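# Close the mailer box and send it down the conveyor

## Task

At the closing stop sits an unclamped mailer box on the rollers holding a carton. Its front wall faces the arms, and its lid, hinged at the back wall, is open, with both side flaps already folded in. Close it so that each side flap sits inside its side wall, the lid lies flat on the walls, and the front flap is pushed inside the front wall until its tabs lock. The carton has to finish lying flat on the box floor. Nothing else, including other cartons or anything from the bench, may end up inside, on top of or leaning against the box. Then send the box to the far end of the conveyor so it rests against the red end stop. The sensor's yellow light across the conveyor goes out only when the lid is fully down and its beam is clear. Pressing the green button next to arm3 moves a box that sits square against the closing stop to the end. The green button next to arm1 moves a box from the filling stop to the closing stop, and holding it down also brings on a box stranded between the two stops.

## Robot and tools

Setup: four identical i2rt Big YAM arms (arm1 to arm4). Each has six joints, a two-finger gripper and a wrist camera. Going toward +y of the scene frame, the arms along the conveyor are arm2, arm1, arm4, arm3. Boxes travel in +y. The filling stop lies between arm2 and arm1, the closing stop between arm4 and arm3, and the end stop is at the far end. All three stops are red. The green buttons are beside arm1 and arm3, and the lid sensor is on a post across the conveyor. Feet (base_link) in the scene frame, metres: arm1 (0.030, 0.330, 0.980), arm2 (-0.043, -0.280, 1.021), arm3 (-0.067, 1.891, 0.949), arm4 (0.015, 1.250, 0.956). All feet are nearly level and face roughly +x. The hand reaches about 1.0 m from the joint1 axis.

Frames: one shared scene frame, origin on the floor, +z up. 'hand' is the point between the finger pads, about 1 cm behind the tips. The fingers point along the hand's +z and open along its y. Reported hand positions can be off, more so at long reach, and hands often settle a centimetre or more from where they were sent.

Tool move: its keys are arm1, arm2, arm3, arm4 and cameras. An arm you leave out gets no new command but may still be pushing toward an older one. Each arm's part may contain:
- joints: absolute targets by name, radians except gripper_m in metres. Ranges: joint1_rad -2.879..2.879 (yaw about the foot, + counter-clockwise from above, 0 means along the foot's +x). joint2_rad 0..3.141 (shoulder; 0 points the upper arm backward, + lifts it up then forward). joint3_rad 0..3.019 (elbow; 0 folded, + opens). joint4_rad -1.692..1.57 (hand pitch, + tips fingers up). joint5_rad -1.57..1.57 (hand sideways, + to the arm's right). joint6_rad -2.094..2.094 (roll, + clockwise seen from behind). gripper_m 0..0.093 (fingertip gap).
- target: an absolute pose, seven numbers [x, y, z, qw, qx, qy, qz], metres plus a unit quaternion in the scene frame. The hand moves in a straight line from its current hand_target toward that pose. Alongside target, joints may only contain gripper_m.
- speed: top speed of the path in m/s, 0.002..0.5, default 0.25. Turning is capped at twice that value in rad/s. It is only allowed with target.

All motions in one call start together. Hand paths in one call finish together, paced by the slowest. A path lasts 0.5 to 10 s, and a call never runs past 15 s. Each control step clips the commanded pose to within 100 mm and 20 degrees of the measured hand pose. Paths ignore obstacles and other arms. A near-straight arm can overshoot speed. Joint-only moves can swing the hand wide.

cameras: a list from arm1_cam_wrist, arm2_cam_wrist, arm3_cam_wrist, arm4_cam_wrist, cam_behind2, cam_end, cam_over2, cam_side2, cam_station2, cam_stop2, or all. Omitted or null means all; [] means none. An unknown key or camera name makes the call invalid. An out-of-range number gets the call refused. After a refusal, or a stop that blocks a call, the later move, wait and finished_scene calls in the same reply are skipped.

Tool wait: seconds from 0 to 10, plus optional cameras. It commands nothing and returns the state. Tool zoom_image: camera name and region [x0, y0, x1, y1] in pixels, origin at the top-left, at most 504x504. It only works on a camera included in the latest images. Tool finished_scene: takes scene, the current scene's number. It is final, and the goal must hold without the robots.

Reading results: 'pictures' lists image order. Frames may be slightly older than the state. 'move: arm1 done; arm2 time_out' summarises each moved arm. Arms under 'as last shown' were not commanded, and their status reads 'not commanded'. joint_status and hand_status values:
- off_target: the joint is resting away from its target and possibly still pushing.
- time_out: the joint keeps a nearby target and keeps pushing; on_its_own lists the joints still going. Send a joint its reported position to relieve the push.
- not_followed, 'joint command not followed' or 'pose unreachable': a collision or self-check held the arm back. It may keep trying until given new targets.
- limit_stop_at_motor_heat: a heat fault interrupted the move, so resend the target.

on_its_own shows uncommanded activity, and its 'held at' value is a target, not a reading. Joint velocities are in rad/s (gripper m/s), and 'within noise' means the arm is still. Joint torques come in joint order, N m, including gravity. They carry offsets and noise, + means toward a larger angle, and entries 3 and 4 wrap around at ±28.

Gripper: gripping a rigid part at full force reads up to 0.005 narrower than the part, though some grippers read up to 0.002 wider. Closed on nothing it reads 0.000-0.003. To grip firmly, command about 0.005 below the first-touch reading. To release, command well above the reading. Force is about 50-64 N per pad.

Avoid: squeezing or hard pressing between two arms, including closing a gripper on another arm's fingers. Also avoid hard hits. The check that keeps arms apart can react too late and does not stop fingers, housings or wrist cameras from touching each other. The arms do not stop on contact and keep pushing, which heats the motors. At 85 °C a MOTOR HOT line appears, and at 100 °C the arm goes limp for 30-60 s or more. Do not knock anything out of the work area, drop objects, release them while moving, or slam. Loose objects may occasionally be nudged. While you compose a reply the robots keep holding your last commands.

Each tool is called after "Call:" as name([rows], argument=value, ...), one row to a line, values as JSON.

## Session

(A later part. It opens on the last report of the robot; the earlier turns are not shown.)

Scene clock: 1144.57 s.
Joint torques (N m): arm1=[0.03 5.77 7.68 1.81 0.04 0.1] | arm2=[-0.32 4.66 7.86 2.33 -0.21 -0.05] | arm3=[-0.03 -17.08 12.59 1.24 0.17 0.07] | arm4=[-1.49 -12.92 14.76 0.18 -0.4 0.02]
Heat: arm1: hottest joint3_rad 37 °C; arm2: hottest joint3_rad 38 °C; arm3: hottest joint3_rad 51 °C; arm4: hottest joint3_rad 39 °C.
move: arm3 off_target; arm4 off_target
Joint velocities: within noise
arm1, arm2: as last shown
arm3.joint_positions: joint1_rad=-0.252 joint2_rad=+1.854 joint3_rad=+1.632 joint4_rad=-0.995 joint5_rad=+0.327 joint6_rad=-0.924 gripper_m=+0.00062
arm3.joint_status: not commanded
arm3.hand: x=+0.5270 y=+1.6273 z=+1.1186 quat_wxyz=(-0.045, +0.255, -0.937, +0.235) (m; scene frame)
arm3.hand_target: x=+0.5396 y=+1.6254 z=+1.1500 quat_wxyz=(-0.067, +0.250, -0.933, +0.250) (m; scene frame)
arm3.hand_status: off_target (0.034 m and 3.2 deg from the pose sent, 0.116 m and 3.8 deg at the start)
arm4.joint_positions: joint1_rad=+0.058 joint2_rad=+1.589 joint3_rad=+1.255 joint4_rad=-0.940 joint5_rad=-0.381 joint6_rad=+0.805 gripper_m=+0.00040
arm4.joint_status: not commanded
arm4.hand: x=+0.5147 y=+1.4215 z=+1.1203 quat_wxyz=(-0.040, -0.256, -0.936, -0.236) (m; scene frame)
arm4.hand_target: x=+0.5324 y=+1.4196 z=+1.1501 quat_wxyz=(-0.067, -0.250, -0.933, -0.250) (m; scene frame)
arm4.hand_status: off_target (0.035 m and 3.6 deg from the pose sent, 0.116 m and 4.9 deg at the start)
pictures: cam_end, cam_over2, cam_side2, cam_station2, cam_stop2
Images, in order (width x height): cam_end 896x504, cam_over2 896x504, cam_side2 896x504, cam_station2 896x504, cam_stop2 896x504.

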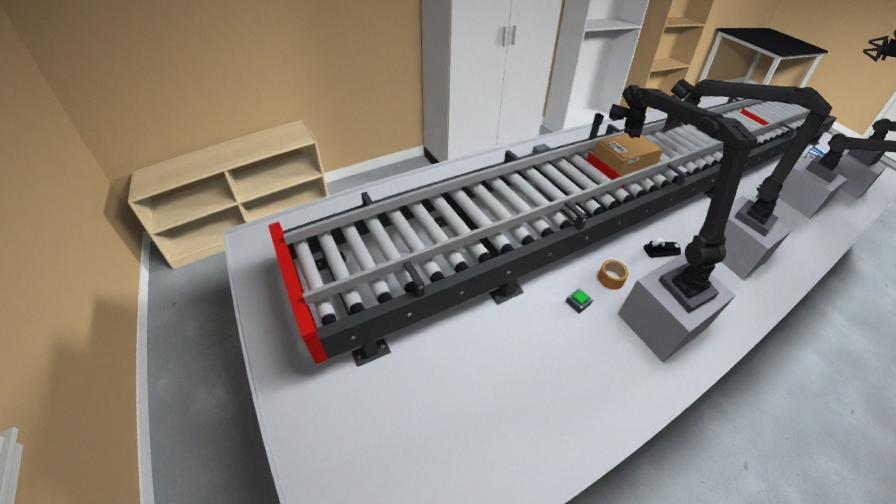

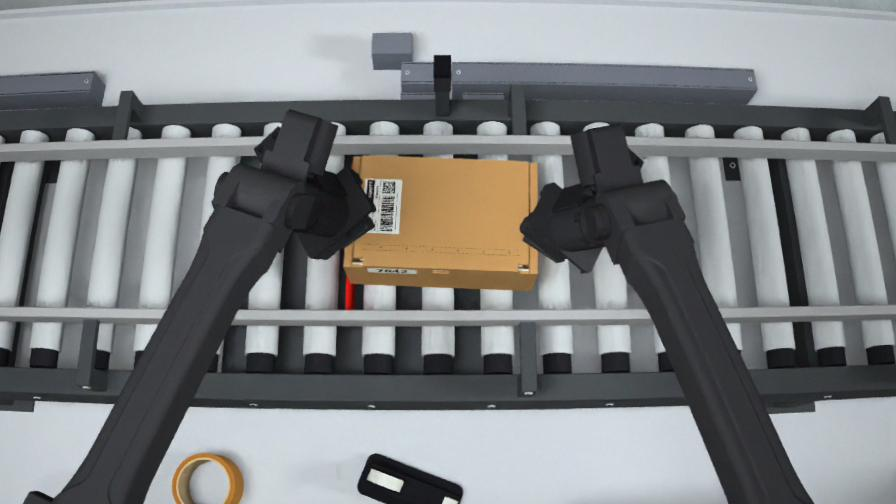

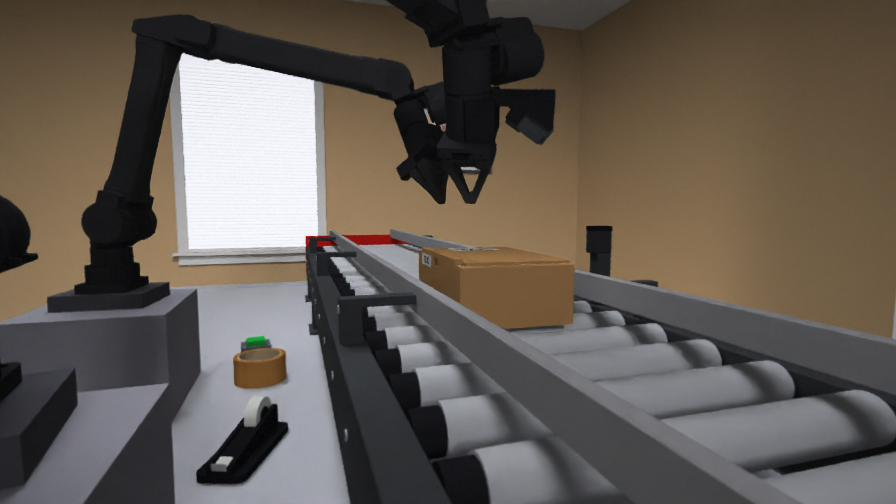

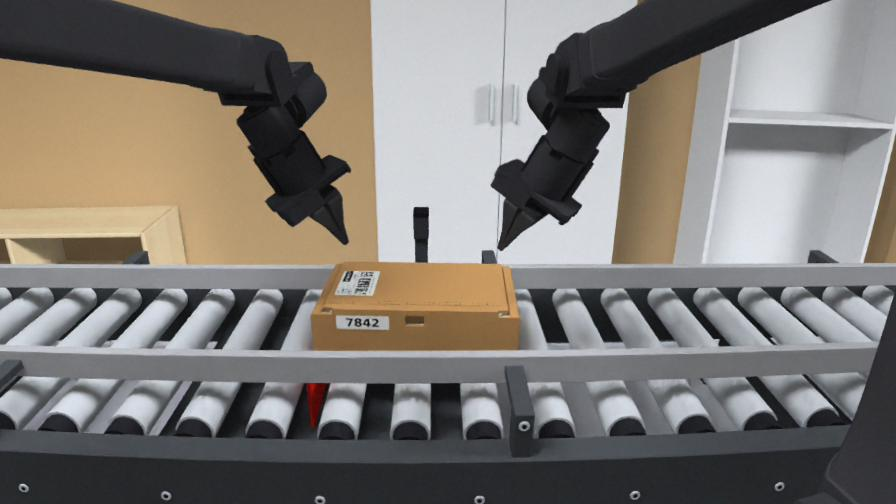

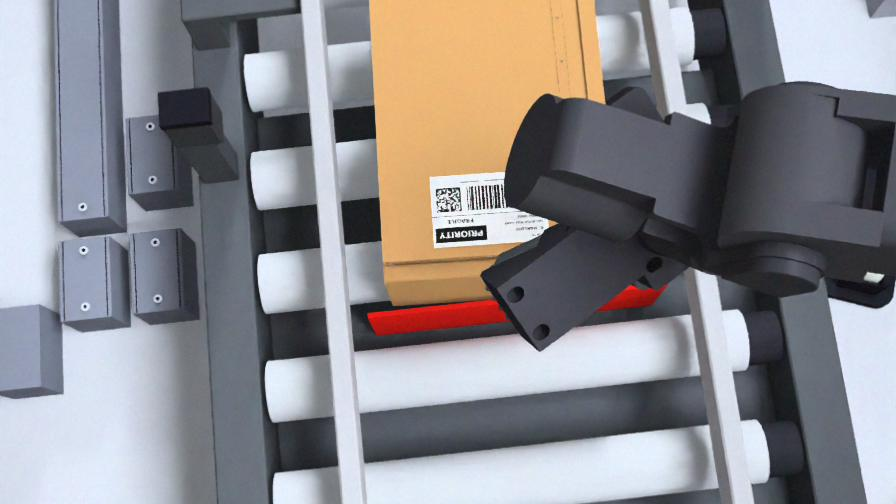

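Call:
zoom_image(camera="cam_station2", region=[290, 190, 542, 370])

Call:
zoom_image(camera="cam_over2", region=[330, 40, 560, 320])

Call:
zoom_image(camera="cam_side2", region=[400, 220, 640, 340])

Call:
zoom_image(camera="cam_stop2", region=[340, 140, 680, 380])

Call:
zoom_image(camera="cam_end", region=[540, 230, 700, 330])

Scaled by 2.000 from the camera's 896x504 image, which has a finer 1280x720 frame.

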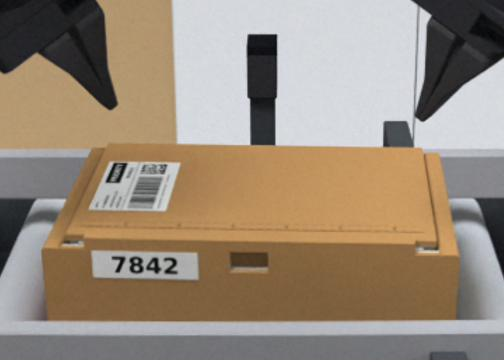

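Scaled by 1.800 from the camera's 896x504 image, which has a finer 1280x720 frame.

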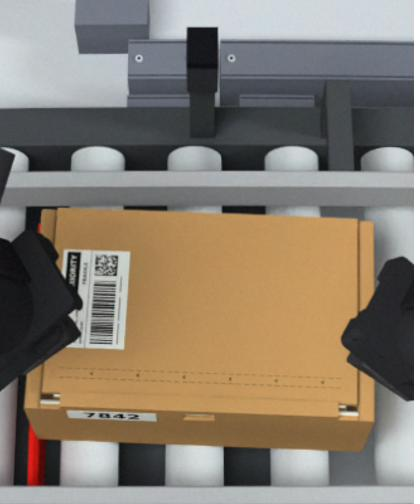

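Scaled by 2.100 from the camera's 896x504 image, which has a finer 1280x720 frame.

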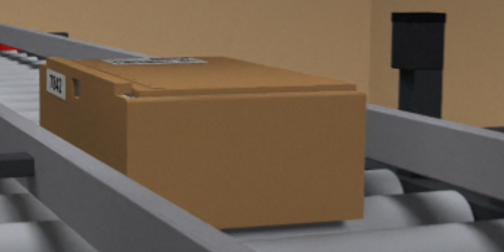

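Scaled by 1.482 from the camera's 896x504 image, which has a finer 1280x720 frame.

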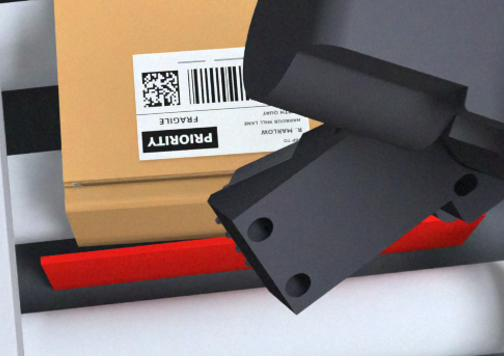

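Scaled by 3.150 from the camera's 896x504 image, which has a finer 1280x720 frame.

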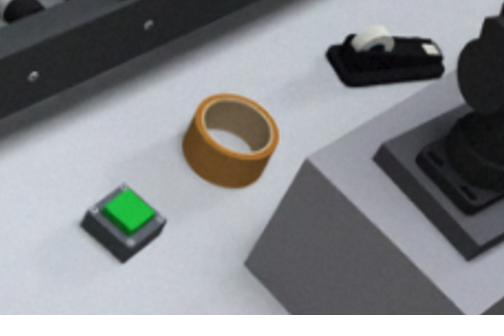

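Call:
move(arm3={"target": [0.24, 2.07, 1.10, 0, -0.326, 0.946, 0], "speed": 0.3}, arm4={"target": [0.47, 1.27, 1.20, 0.067, 0.25, 0.933, 0.25], "speed": 0.3}, cameras=["cam_over2", "cam_stop2", "cam_station2", "cam_end", "arm3_cam_wrist"])

Call:
zoom_image(camera="cam_over2", region=[320, 100, 560, 330])

Call:
zoom_image(camera="cam_stop2", region=[340, 140, 720, 380])

Scene clock: 1199.97 s.
Joint torques (N m): arm1=[0.15 5.6 7.71 1.83 0.05 0.11] | arm2=[-0.26 4.72 7.87 2.32 -0.21 -0.05] | arm3=[0.38 -7.77 8.29 0.77 -0.11 0.09] | arm4=[-1.49 -10.7 10.45 0.05 -0.53 0.01]
Heat: arm1: hottest joint3_rad 38 °C; arm2: hottest joint3_rad 38 °C; arm3: hottest joint3_rad 59 °C; arm4: hottest joint3_rad 45 °C.
move: arm3 done; arm4 done
Joint velocities: within noise
arm1, arm2: as last shown
arm3.joint_positions: joint1_rad=+0.595 joint2_rad=+1.323 joint3_rad=+1.001 joint4_rad=-1.255 joint5_rad=-0.005 joint6_rad=-0.146 gripper_m=+0.00062
arm3.joint_status: not commanded
arm3.hand: x=+0.2430 y=+2.0665 z=+1.0949 quat_wxyz=(+0.005, +0.324, -0.946, +0.002) (m; scene frame)
arm3.hand_target: x=+0.2401 y=+2.0700 z=+1.1000 quat_wxyz=(+0.000, +0.326, -0.945, +0.000) (m; scene frame)
arm3.hand_status: done (0.007 m and 0.6 deg from the pose sent, 0.528 m and 28.6 deg at the start)
arm4.joint_positions: joint1_rad=-0.268 joint2_rad=+1.414 joint3_rad=+1.255 joint4_rad=-1.212 joint5_rad=-0.473 joint6_rad=+0.460 gripper_m=+0.00039
arm4.joint_status: not commanded
arm4.hand: x=+0.4712 y=+1.2747 z=+1.1925 quat_wxyz=(-0.060, -0.251, -0.934, -0.248) (m; scene frame)
arm4.hand_target: x=+0.4699 y=+1.2701 z=+1.1999 quat_wxyz=(-0.067, -0.250, -0.933, -0.250) (m; scene frame)
arm4.hand_status: done (0.009 m and 0.9 deg from the pose sent, 0.177 m and 3.6 deg at the start)
pictures: arm3_cam_wrist, cam_end, cam_over2, cam_station2, cam_stop2
Images, in order (width x height): arm3_cam_wrist 672x504, cam_end 896x504, cam_over2 896x504, cam_station2 896x504, cam_stop2 896x504.

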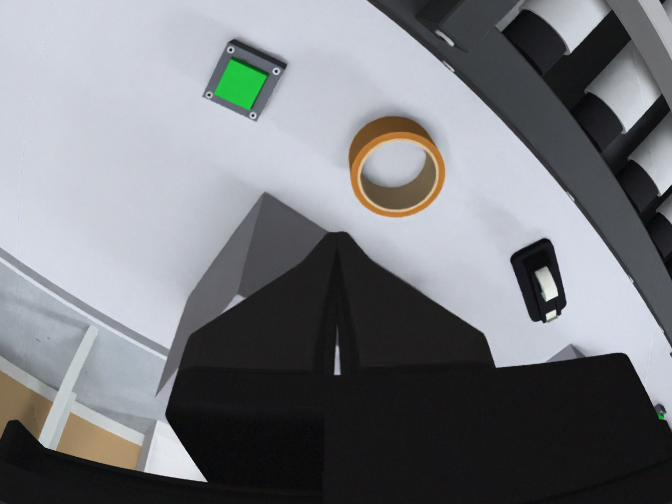

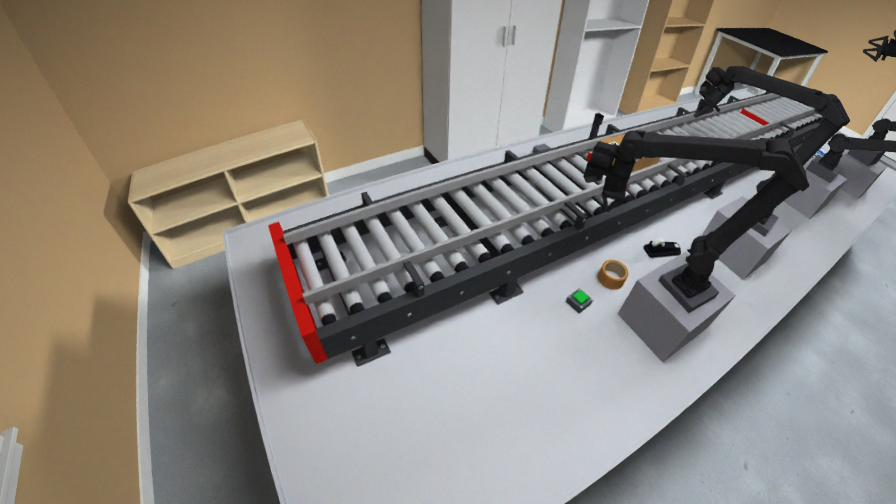

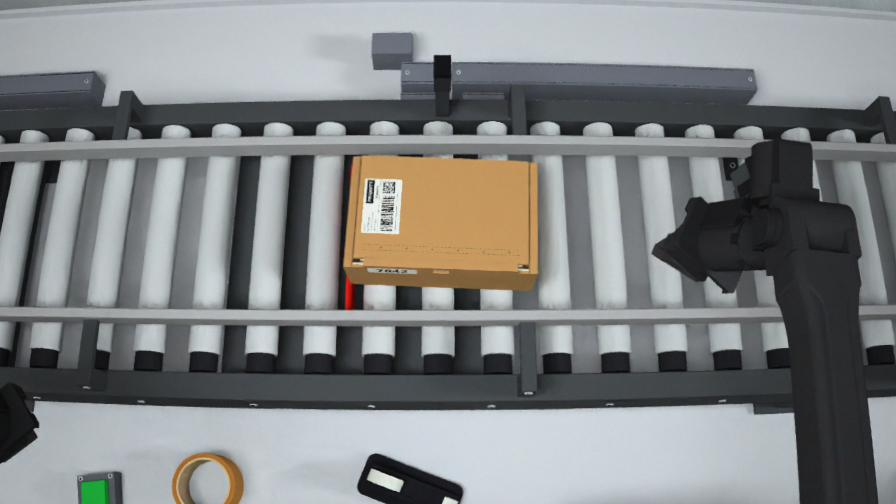

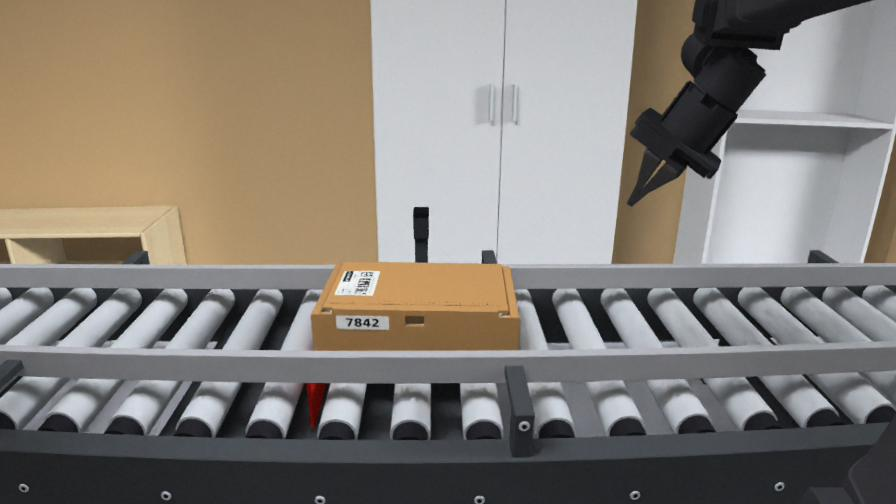

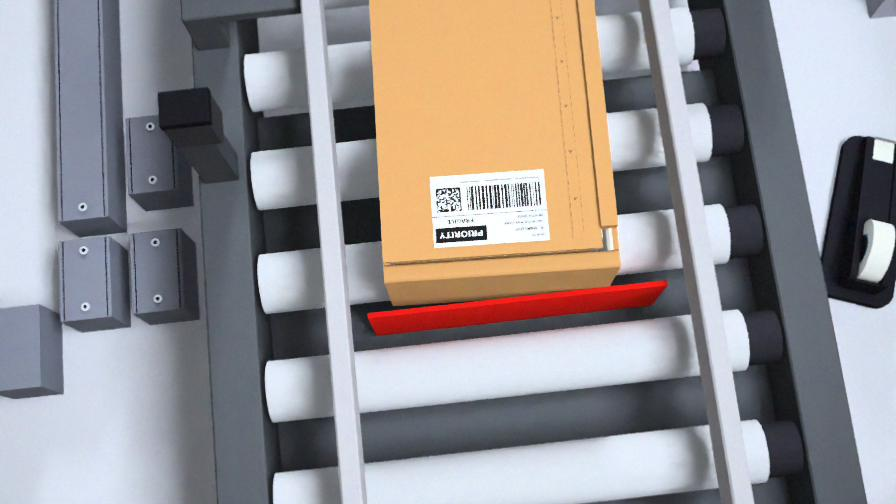

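Scaled by 2.100 from the camera's 896x504 image, which has a finer 1280x720 frame.

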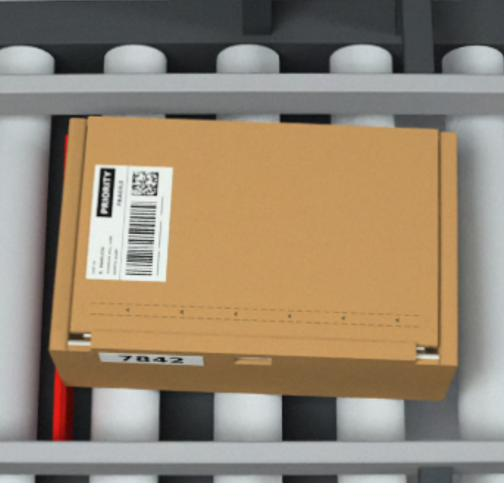

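Scaled by 1.326 from the camera's 896x504 image, which has a finer 1280x720 frame.

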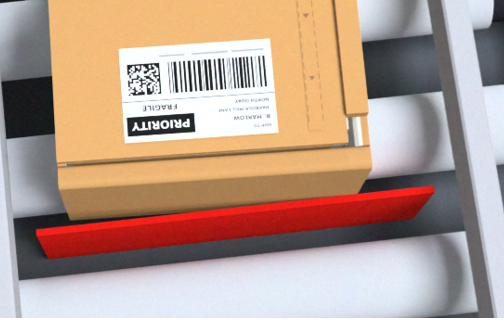

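Call:
move(arm3={"target": [0.175, 2.13, 0.96, 0, -0.383, 0.924, 0], "speed": 0.25}, arm4={"target": [0.61, 1.325, 1.10, 0.067, 0.25, 0.933, 0.25], "speed": 0.25}, cameras=["cam_over2", "cam_stop2", "cam_end", "arm3_cam_wrist", "arm4_cam_wrist"])

Scene clock: 1263.80 s.
Joint torques (N m): arm1=[0.03 5.71 7.77 1.74 0.04 0.11] | arm2=[-0.26 4.78 7.88 2.32 -0.21 -0.04] | arm3=[0.79 -5.95 6.97 1.4 -0.05 0.09] | arm4=[0.15 -13.74 14.43 0.69 -0.28 0.19]
Heat: arm1: hottest joint3_rad 38 °C; arm2: hottest joint3_rad 38 °C; arm3: hottest joint3_rad 51 °C; arm4: hottest joint3_rad 44 °C.
move: arm3 done; arm4 off_target
Joint velocities: within noise
arm1, arm2: as last shown
arm3.joint_positions: joint1_rad=+0.848 joint2_rad=+1.460 joint3_rad=+0.741 joint4_rad=-0.847 joint5_rad=-0.005 joint6_rad=-0.014 gripper_m=+0.00062
arm3.joint_status: not commanded
arm3.hand: x=+0.1752 y=+2.1242 z=+0.9638 quat_wxyz=(+0.000, +0.381, -0.925, +0.000) (m; scene frame)
arm3.hand_target: x=+0.1749 y=+2.1299 z=+0.9601 quat_wxyz=(+0.000, +0.383, -0.924, +0.000) (m; scene frame)
arm3.hand_status: done (0.007 m and 0.3 deg from the pose sent, 0.164 m and 7.2 deg at the start)
arm4.joint_positions: joint1_rad=-0.161 joint2_rad=+1.782 joint3_rad=+1.405 joint4_rad=-0.973 joint5_rad=-0.448 joint6_rad=+0.581 gripper_m=+0.00040
arm4.joint_status: not commanded
arm4.hand: x=+0.5878 y=+1.3189 z=+1.0839 quat_wxyz=(-0.045, -0.257, -0.934, -0.244) (m; scene frame)
arm4.hand_target: x=+0.6085 y=+1.3249 z=+1.1004 quat_wxyz=(-0.067, -0.250, -0.933, -0.250) (m; scene frame)
arm4.hand_status: off_target (0.028 m and 2.7 deg from the pose sent, 0.174 m and 0.8 deg at the start)
pictures: arm3_cam_wrist, arm4_cam_wrist, cam_end, cam_over2, cam_stop2
Images, in order (width x height): arm3_cam_wrist 672x504, arm4_cam_wrist 672x504, cam_end 896x504, cam_over2 896x504, cam_stop2 896x504.

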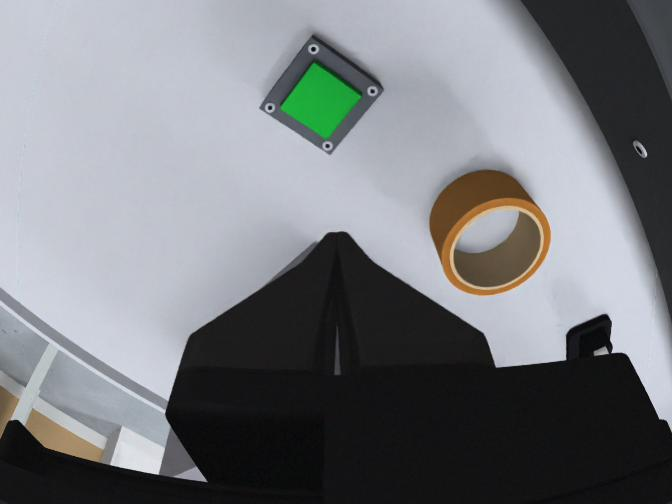

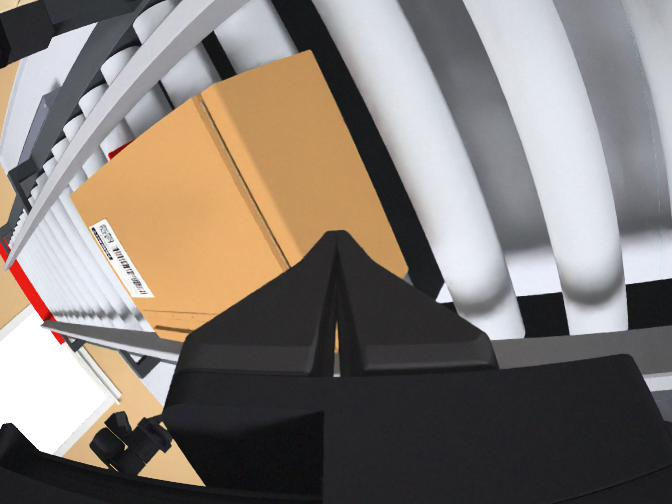

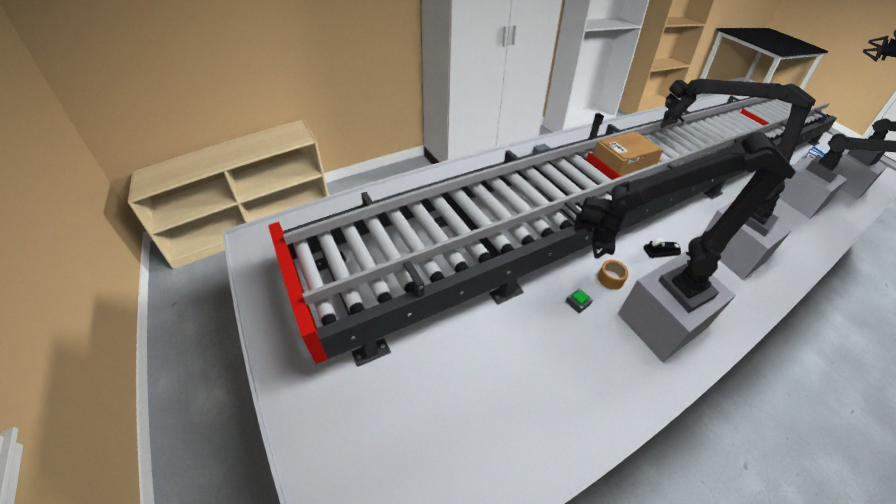

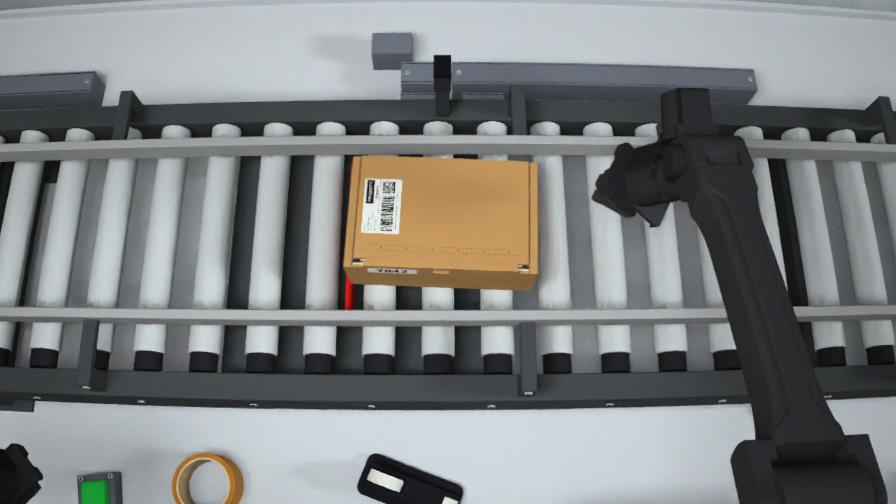

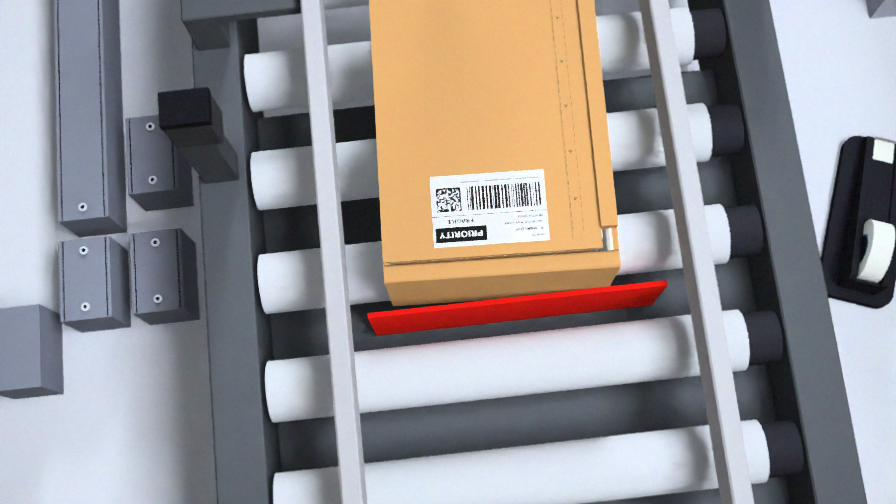

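Call:
move(arm3={"target": [0.168, 2.135, 0.87, 0, -0.383, 0.924, 0], "speed": 0.2}, arm4={"target": [0.632, 1.340, 1.0, 0.067, 0.25, 0.933, 0.25], "speed": 0.2}, cameras=["cam_over2", "cam_station2", "arm3_cam_wrist", "arm4_cam_wrist"])

Scene clock: 1282.37 s.
Joint torques (N m): arm1=[0.21 5.66 7.72 1.84 0.05 0.09] | arm2=[-0.26 4.72 7.87 2.32 -0.2 -0.04] | arm3=[0.73 -6.77 4.97 1.52 -0.02 0.08] | arm4=[0.26 -16.09 9.76 0.88 -0.27 0.19]
Heat: arm1: hottest joint3_rad 38 °C; arm2: hottest joint3_rad 38 °C; arm3: hottest joint3_rad 49 °C; arm4: hottest joint3_rad 48 °C.
move: arm3 done; arm4 done
Joint velocities: within noise
arm1, arm2: as last shown
arm3.joint_positions: joint1_rad=+0.873 joint2_rad=+1.689 joint3_rad=+0.675 joint4_rad=-0.548 joint5_rad=-0.005 joint6_rad=+0.012 gripper_m=+0.00062
arm3.joint_status: not commanded
arm3.hand: x=+0.1703 y=+2.1308 z=+0.8751 quat_wxyz=(-0.001, +0.380, -0.925, -0.001) (m; scene frame)
arm3.hand_target: x=+0.1679 y=+2.1349 z=+0.8701 quat_wxyz=(+0.000, +0.383, -0.924, +0.000) (m; scene frame)
arm3.hand_status: done (0.007 m and 0.4 deg from the pose sent, 0.095 m and 0.3 deg at the start)
arm4.joint_positions: joint1_rad=-0.136 joint2_rad=+1.955 joint3_rad=+1.405 joint4_rad=-0.757 joint5_rad=-0.440 joint6_rad=+0.608 gripper_m=+0.00039
arm4.joint_status: not commanded
arm4.hand: x=+0.6260 y=+1.3328 z=+0.9967 quat_wxyz=(-0.060, -0.253, -0.933, -0.248) (m; scene frame)
arm4.hand_target: x=+0.6318 y=+1.3400 z=+1.0000 quat_wxyz=(-0.067, -0.250, -0.933, -0.250) (m; scene frame)
arm4.hand_status: done (0.010 m and 1.0 deg from the pose sent, 0.097 m and 2.7 deg at the start)
pictures: arm3_cam_wrist, arm4_cam_wrist, cam_over2, cam_station2
Images, in order (width x height): arm3_cam_wrist 672x504, arm4_cam_wrist 672x504, cam_over2 896x504, cam_station2 896x504.

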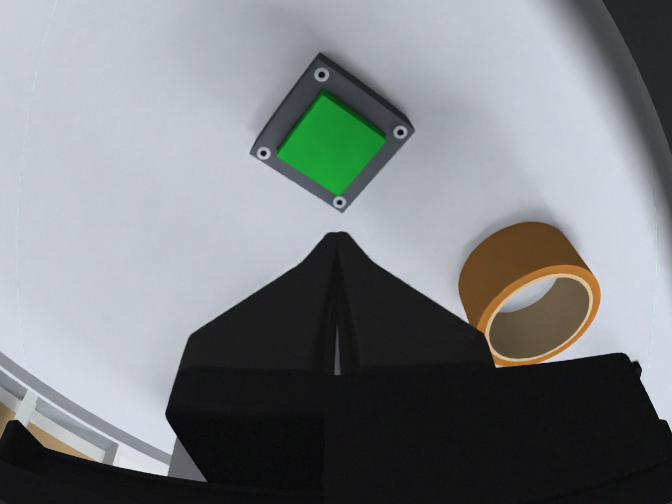

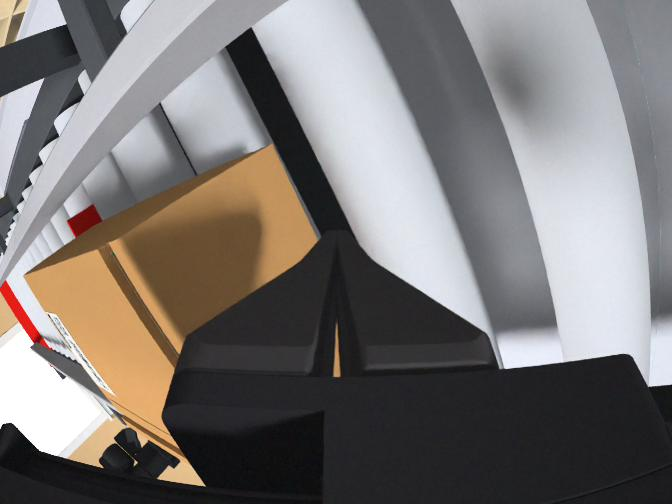

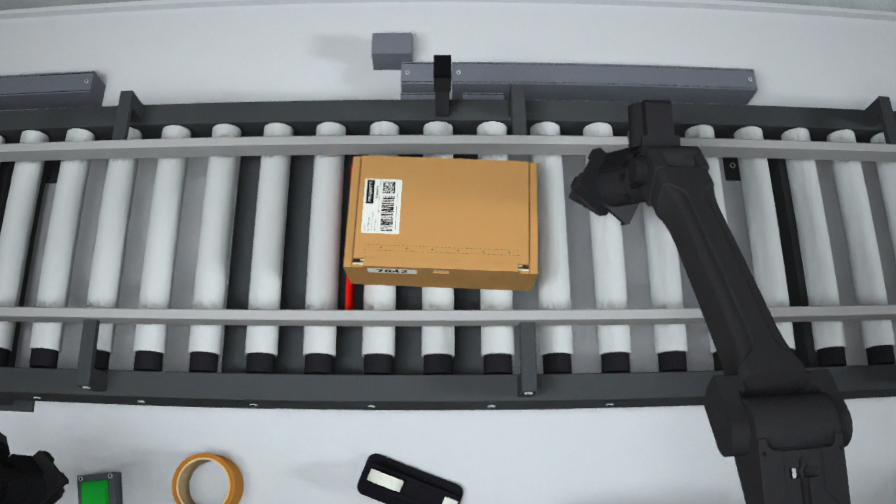

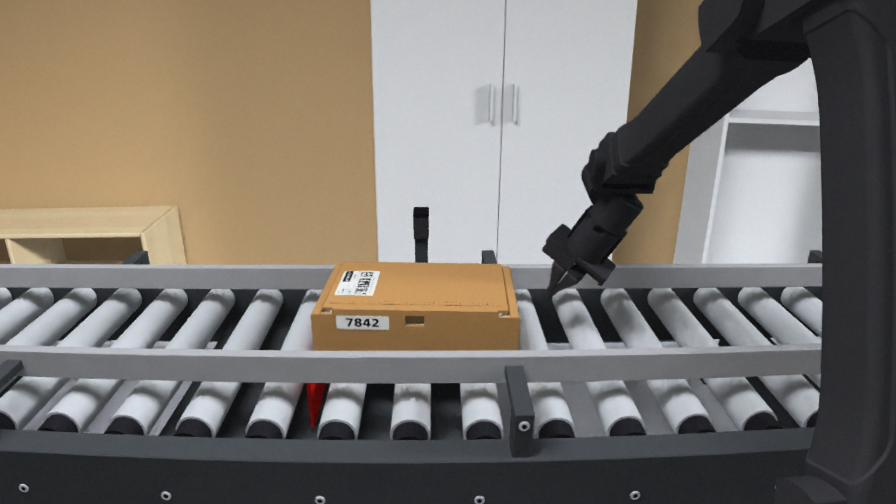

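Call:
move(arm3={"target": [0.168, 2.137, 0.84, 0, -0.383, 0.924, 0], "speed": 0.1}, arm4={"target": [0.632, 1.400, 0.99, 0.067, 0.25, 0.933, 0.25], "speed": 0.06}, cameras=["cam_over2", "cam_stop2", "arm3_cam_wrist", "arm4_cam_wrist"])

Call:
zoom_image(camera="cam_stop2", region=[340, 180, 720, 360])

Scene clock: 1301.20 s.
Joint torques (N m): arm1=[0.32 5.71 7.77 1.74 0.05 0.11] | arm2=[-0.32 4.72 7.87 2.33 -0.21 -0.05] | arm3=[0.79 -7.36 4.18 1.48 -0.04 0.08] | arm4=[0.97 -15.21 9.43 1.03 -0.37 0.19]
Heat: arm1: hottest joint3_rad 38 °C; arm2: hottest joint3_rad 38 °C; arm3: hottest joint3_rad 47 °C; arm4: hottest joint3_rad 47 °C.
move: arm3 done; arm4 off_target
Joint velocities: within noise
arm1, arm2: as last shown
arm3.joint_positions: joint1_rad=+0.877 joint2_rad=+1.781 joint3_rad=+0.675 joint4_rad=-0.453 joint5_rad=-0.005 joint6_rad=+0.017 gripper_m=+0.00062
arm3.joint_status: not commanded
arm3.hand: x=+0.1718 y=+2.1339 z=+0.8461 quat_wxyz=(-0.003, +0.380, -0.925, -0.001) (m; scene frame)
arm3.hand_target: x=+0.1680 y=+2.1368 z=+0.8402 quat_wxyz=(+0.000, +0.383, -0.924, +0.000) (m; scene frame)
arm3.hand_status: done (0.008 m and 0.5 deg from the pose sent, 0.036 m and 0.4 deg at the start)
arm4.joint_positions: joint1_rad=-0.042 joint2_rad=+1.958 joint3_rad=+1.405 joint4_rad=-0.692 joint5_rad=-0.405 joint6_rad=+0.715 gripper_m=+0.00039
arm4.joint_status: not commanded
arm4.hand: x=+0.6307 y=+1.3859 z=+0.9968 quat_wxyz=(-0.070, -0.256, -0.932, -0.248) (m; scene frame)
arm4.hand_target: x=+0.6315 y=+1.3999 z=+0.9901 quat_wxyz=(-0.067, -0.250, -0.933, -0.250) (m; scene frame)
arm4.hand_status: off_target (0.016 m and 0.8 deg from the pose sent, 0.068 m and 0.9 deg at the start)
pictures: arm3_cam_wrist, arm4_cam_wrist, cam_over2, cam_stop2
Images, in order (width x height): arm3_cam_wrist 672x504, arm4_cam_wrist 672x504, cam_over2 896x504, cam_stop2 896x504.

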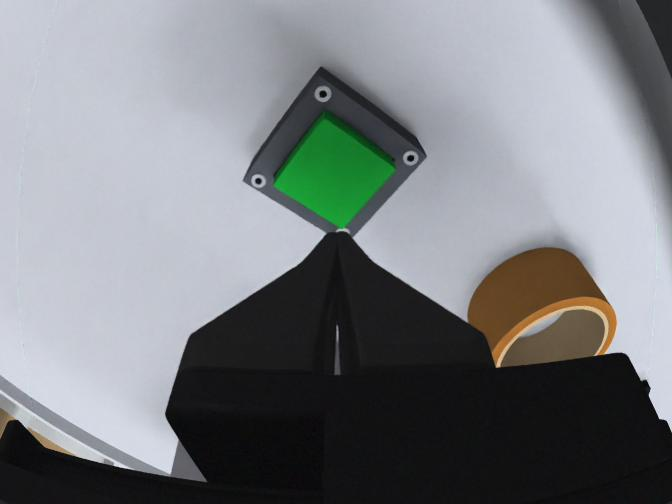

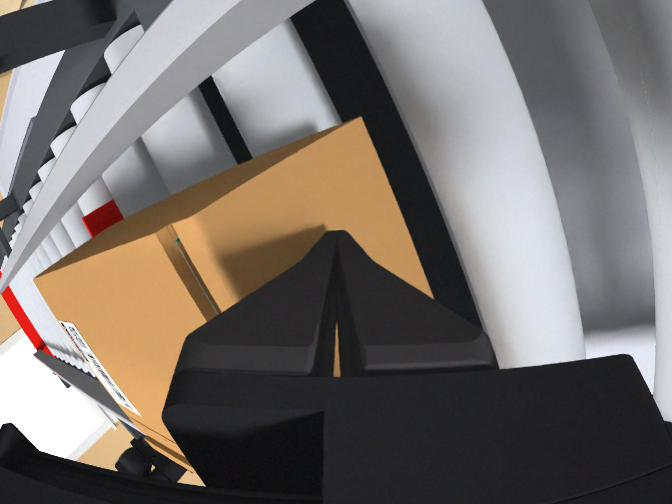

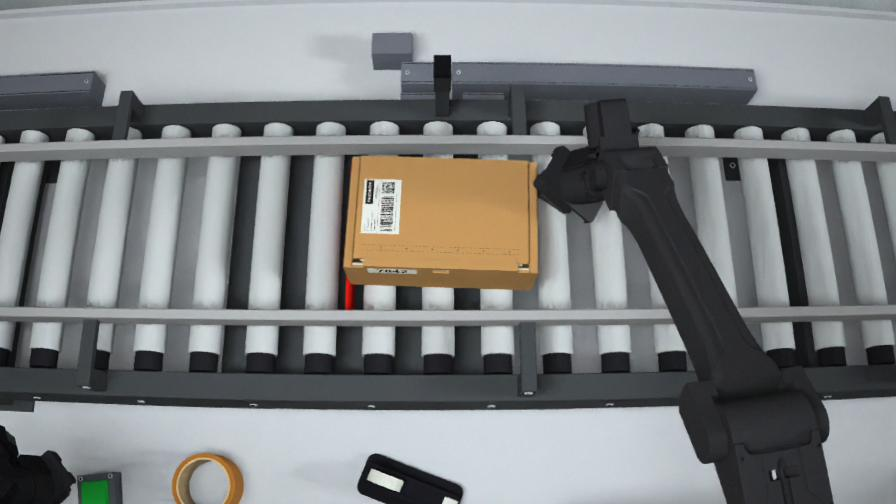

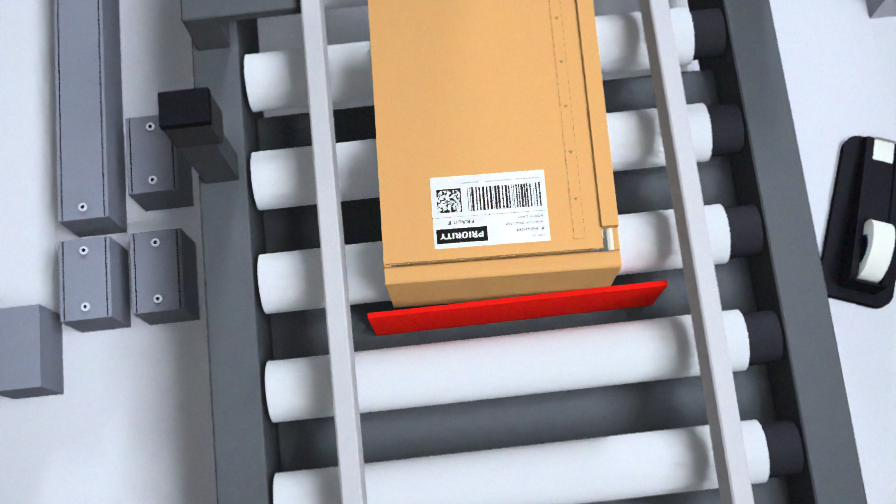

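Scaled by 1.326 from the camera's 896x504 image, which has a finer 1280x720 frame.

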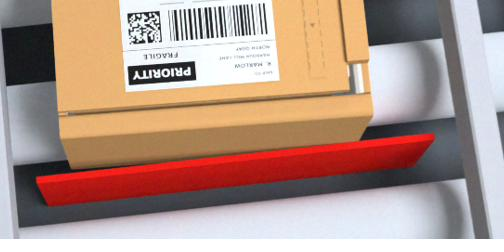

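Call:
move(arm4={"target": [0.634, 1.425, 0.985, 0.067, 0.25, 0.933, 0.25], "speed": 0.05}, cameras=["cam_over2", "cam_stop2", "arm4_cam_wrist"])

Call:
zoom_image(camera="cam_stop2", region=[340, 180, 720, 360])

Scene clock: 1312.23 s.
Joint torques (N m): arm1=[0.26 5.48 7.75 1.77 0.03 0.11] | arm2=[-0.26 4.72 7.86 2.32 -0.21 -0.05] | arm3=[0.79 -7.59 4.19 1.43 -0.02 0.07] | arm4=[2.84 -14.8 10.14 1.14 -0.77 0.23]
Heat: arm1: hottest joint3_rad 38 °C; arm2: hottest joint3_rad 38 °C; arm3: hottest joint3_rad 46 °C; arm4: hottest joint3_rad 47 °C.
move: arm4 off_target
Joint velocities: within noise
arm1, arm2, arm3: as last shown
arm3.hand: x=+0.1718 y=+2.1340 z=+0.8461 quat_wxyz=(-0.003, +0.380, -0.925, -0.001) (m; scene frame)
arm4.joint_positions: joint1_rad=-0.027 joint2_rad=+1.968 joint3_rad=+1.405 joint4_rad=-0.672 joint5_rad=-0.381 joint6_rad=+0.757 gripper_m=+0.00039
arm4.joint_status: not commanded
arm4.hand: x=+0.6331 y=+1.3917 z=+0.9911 quat_wxyz=(-0.073, -0.269, -0.929, -0.242) (m; scene frame)
arm4.hand_target: x=+0.6324 y=+1.4243 z=+0.9855 quat_wxyz=(-0.067, -0.250, -0.933, -0.250) (m; scene frame)
arm4.hand_status: off_target (0.034 m and 2.5 deg from the pose sent, 0.041 m and 0.8 deg at the start)
pictures: arm4_cam_wrist, cam_over2, cam_stop2
Images, in order (width x height): arm4_cam_wrist 672x504, cam_over2 896x504, cam_stop2 896x504.

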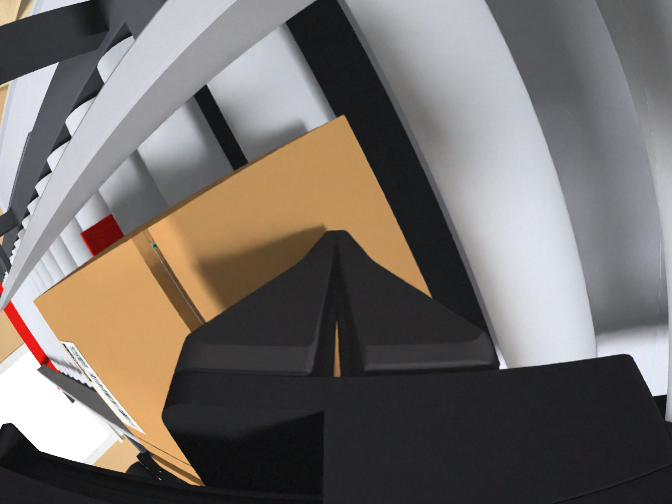

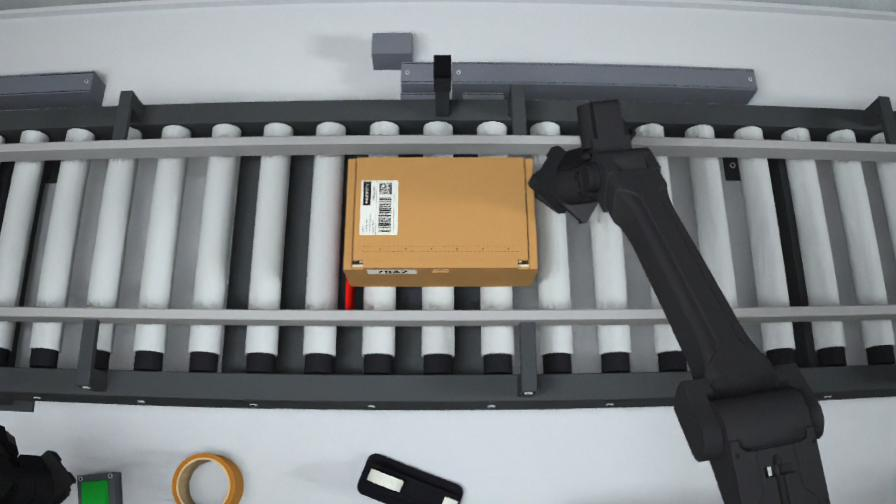

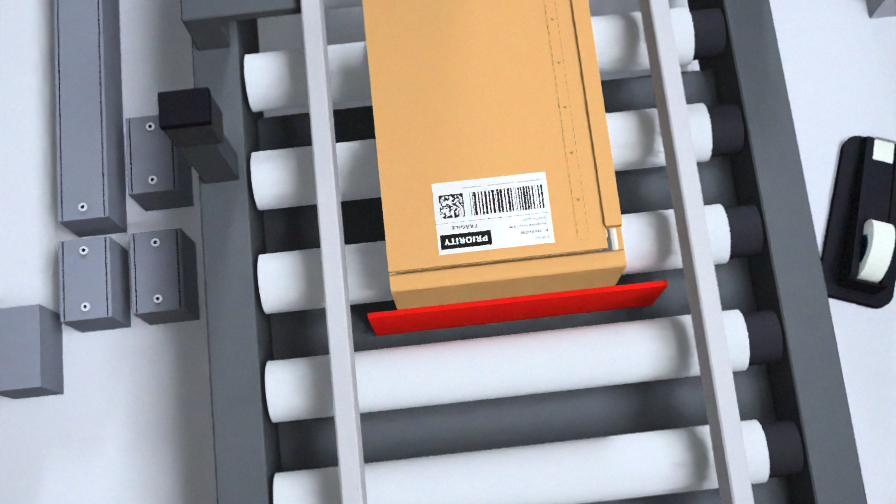

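Scaled by 1.326 from the camera's 896x504 image, which has a finer 1280x720 frame.

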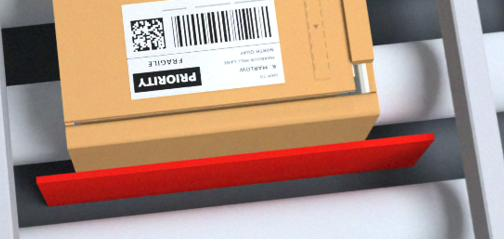

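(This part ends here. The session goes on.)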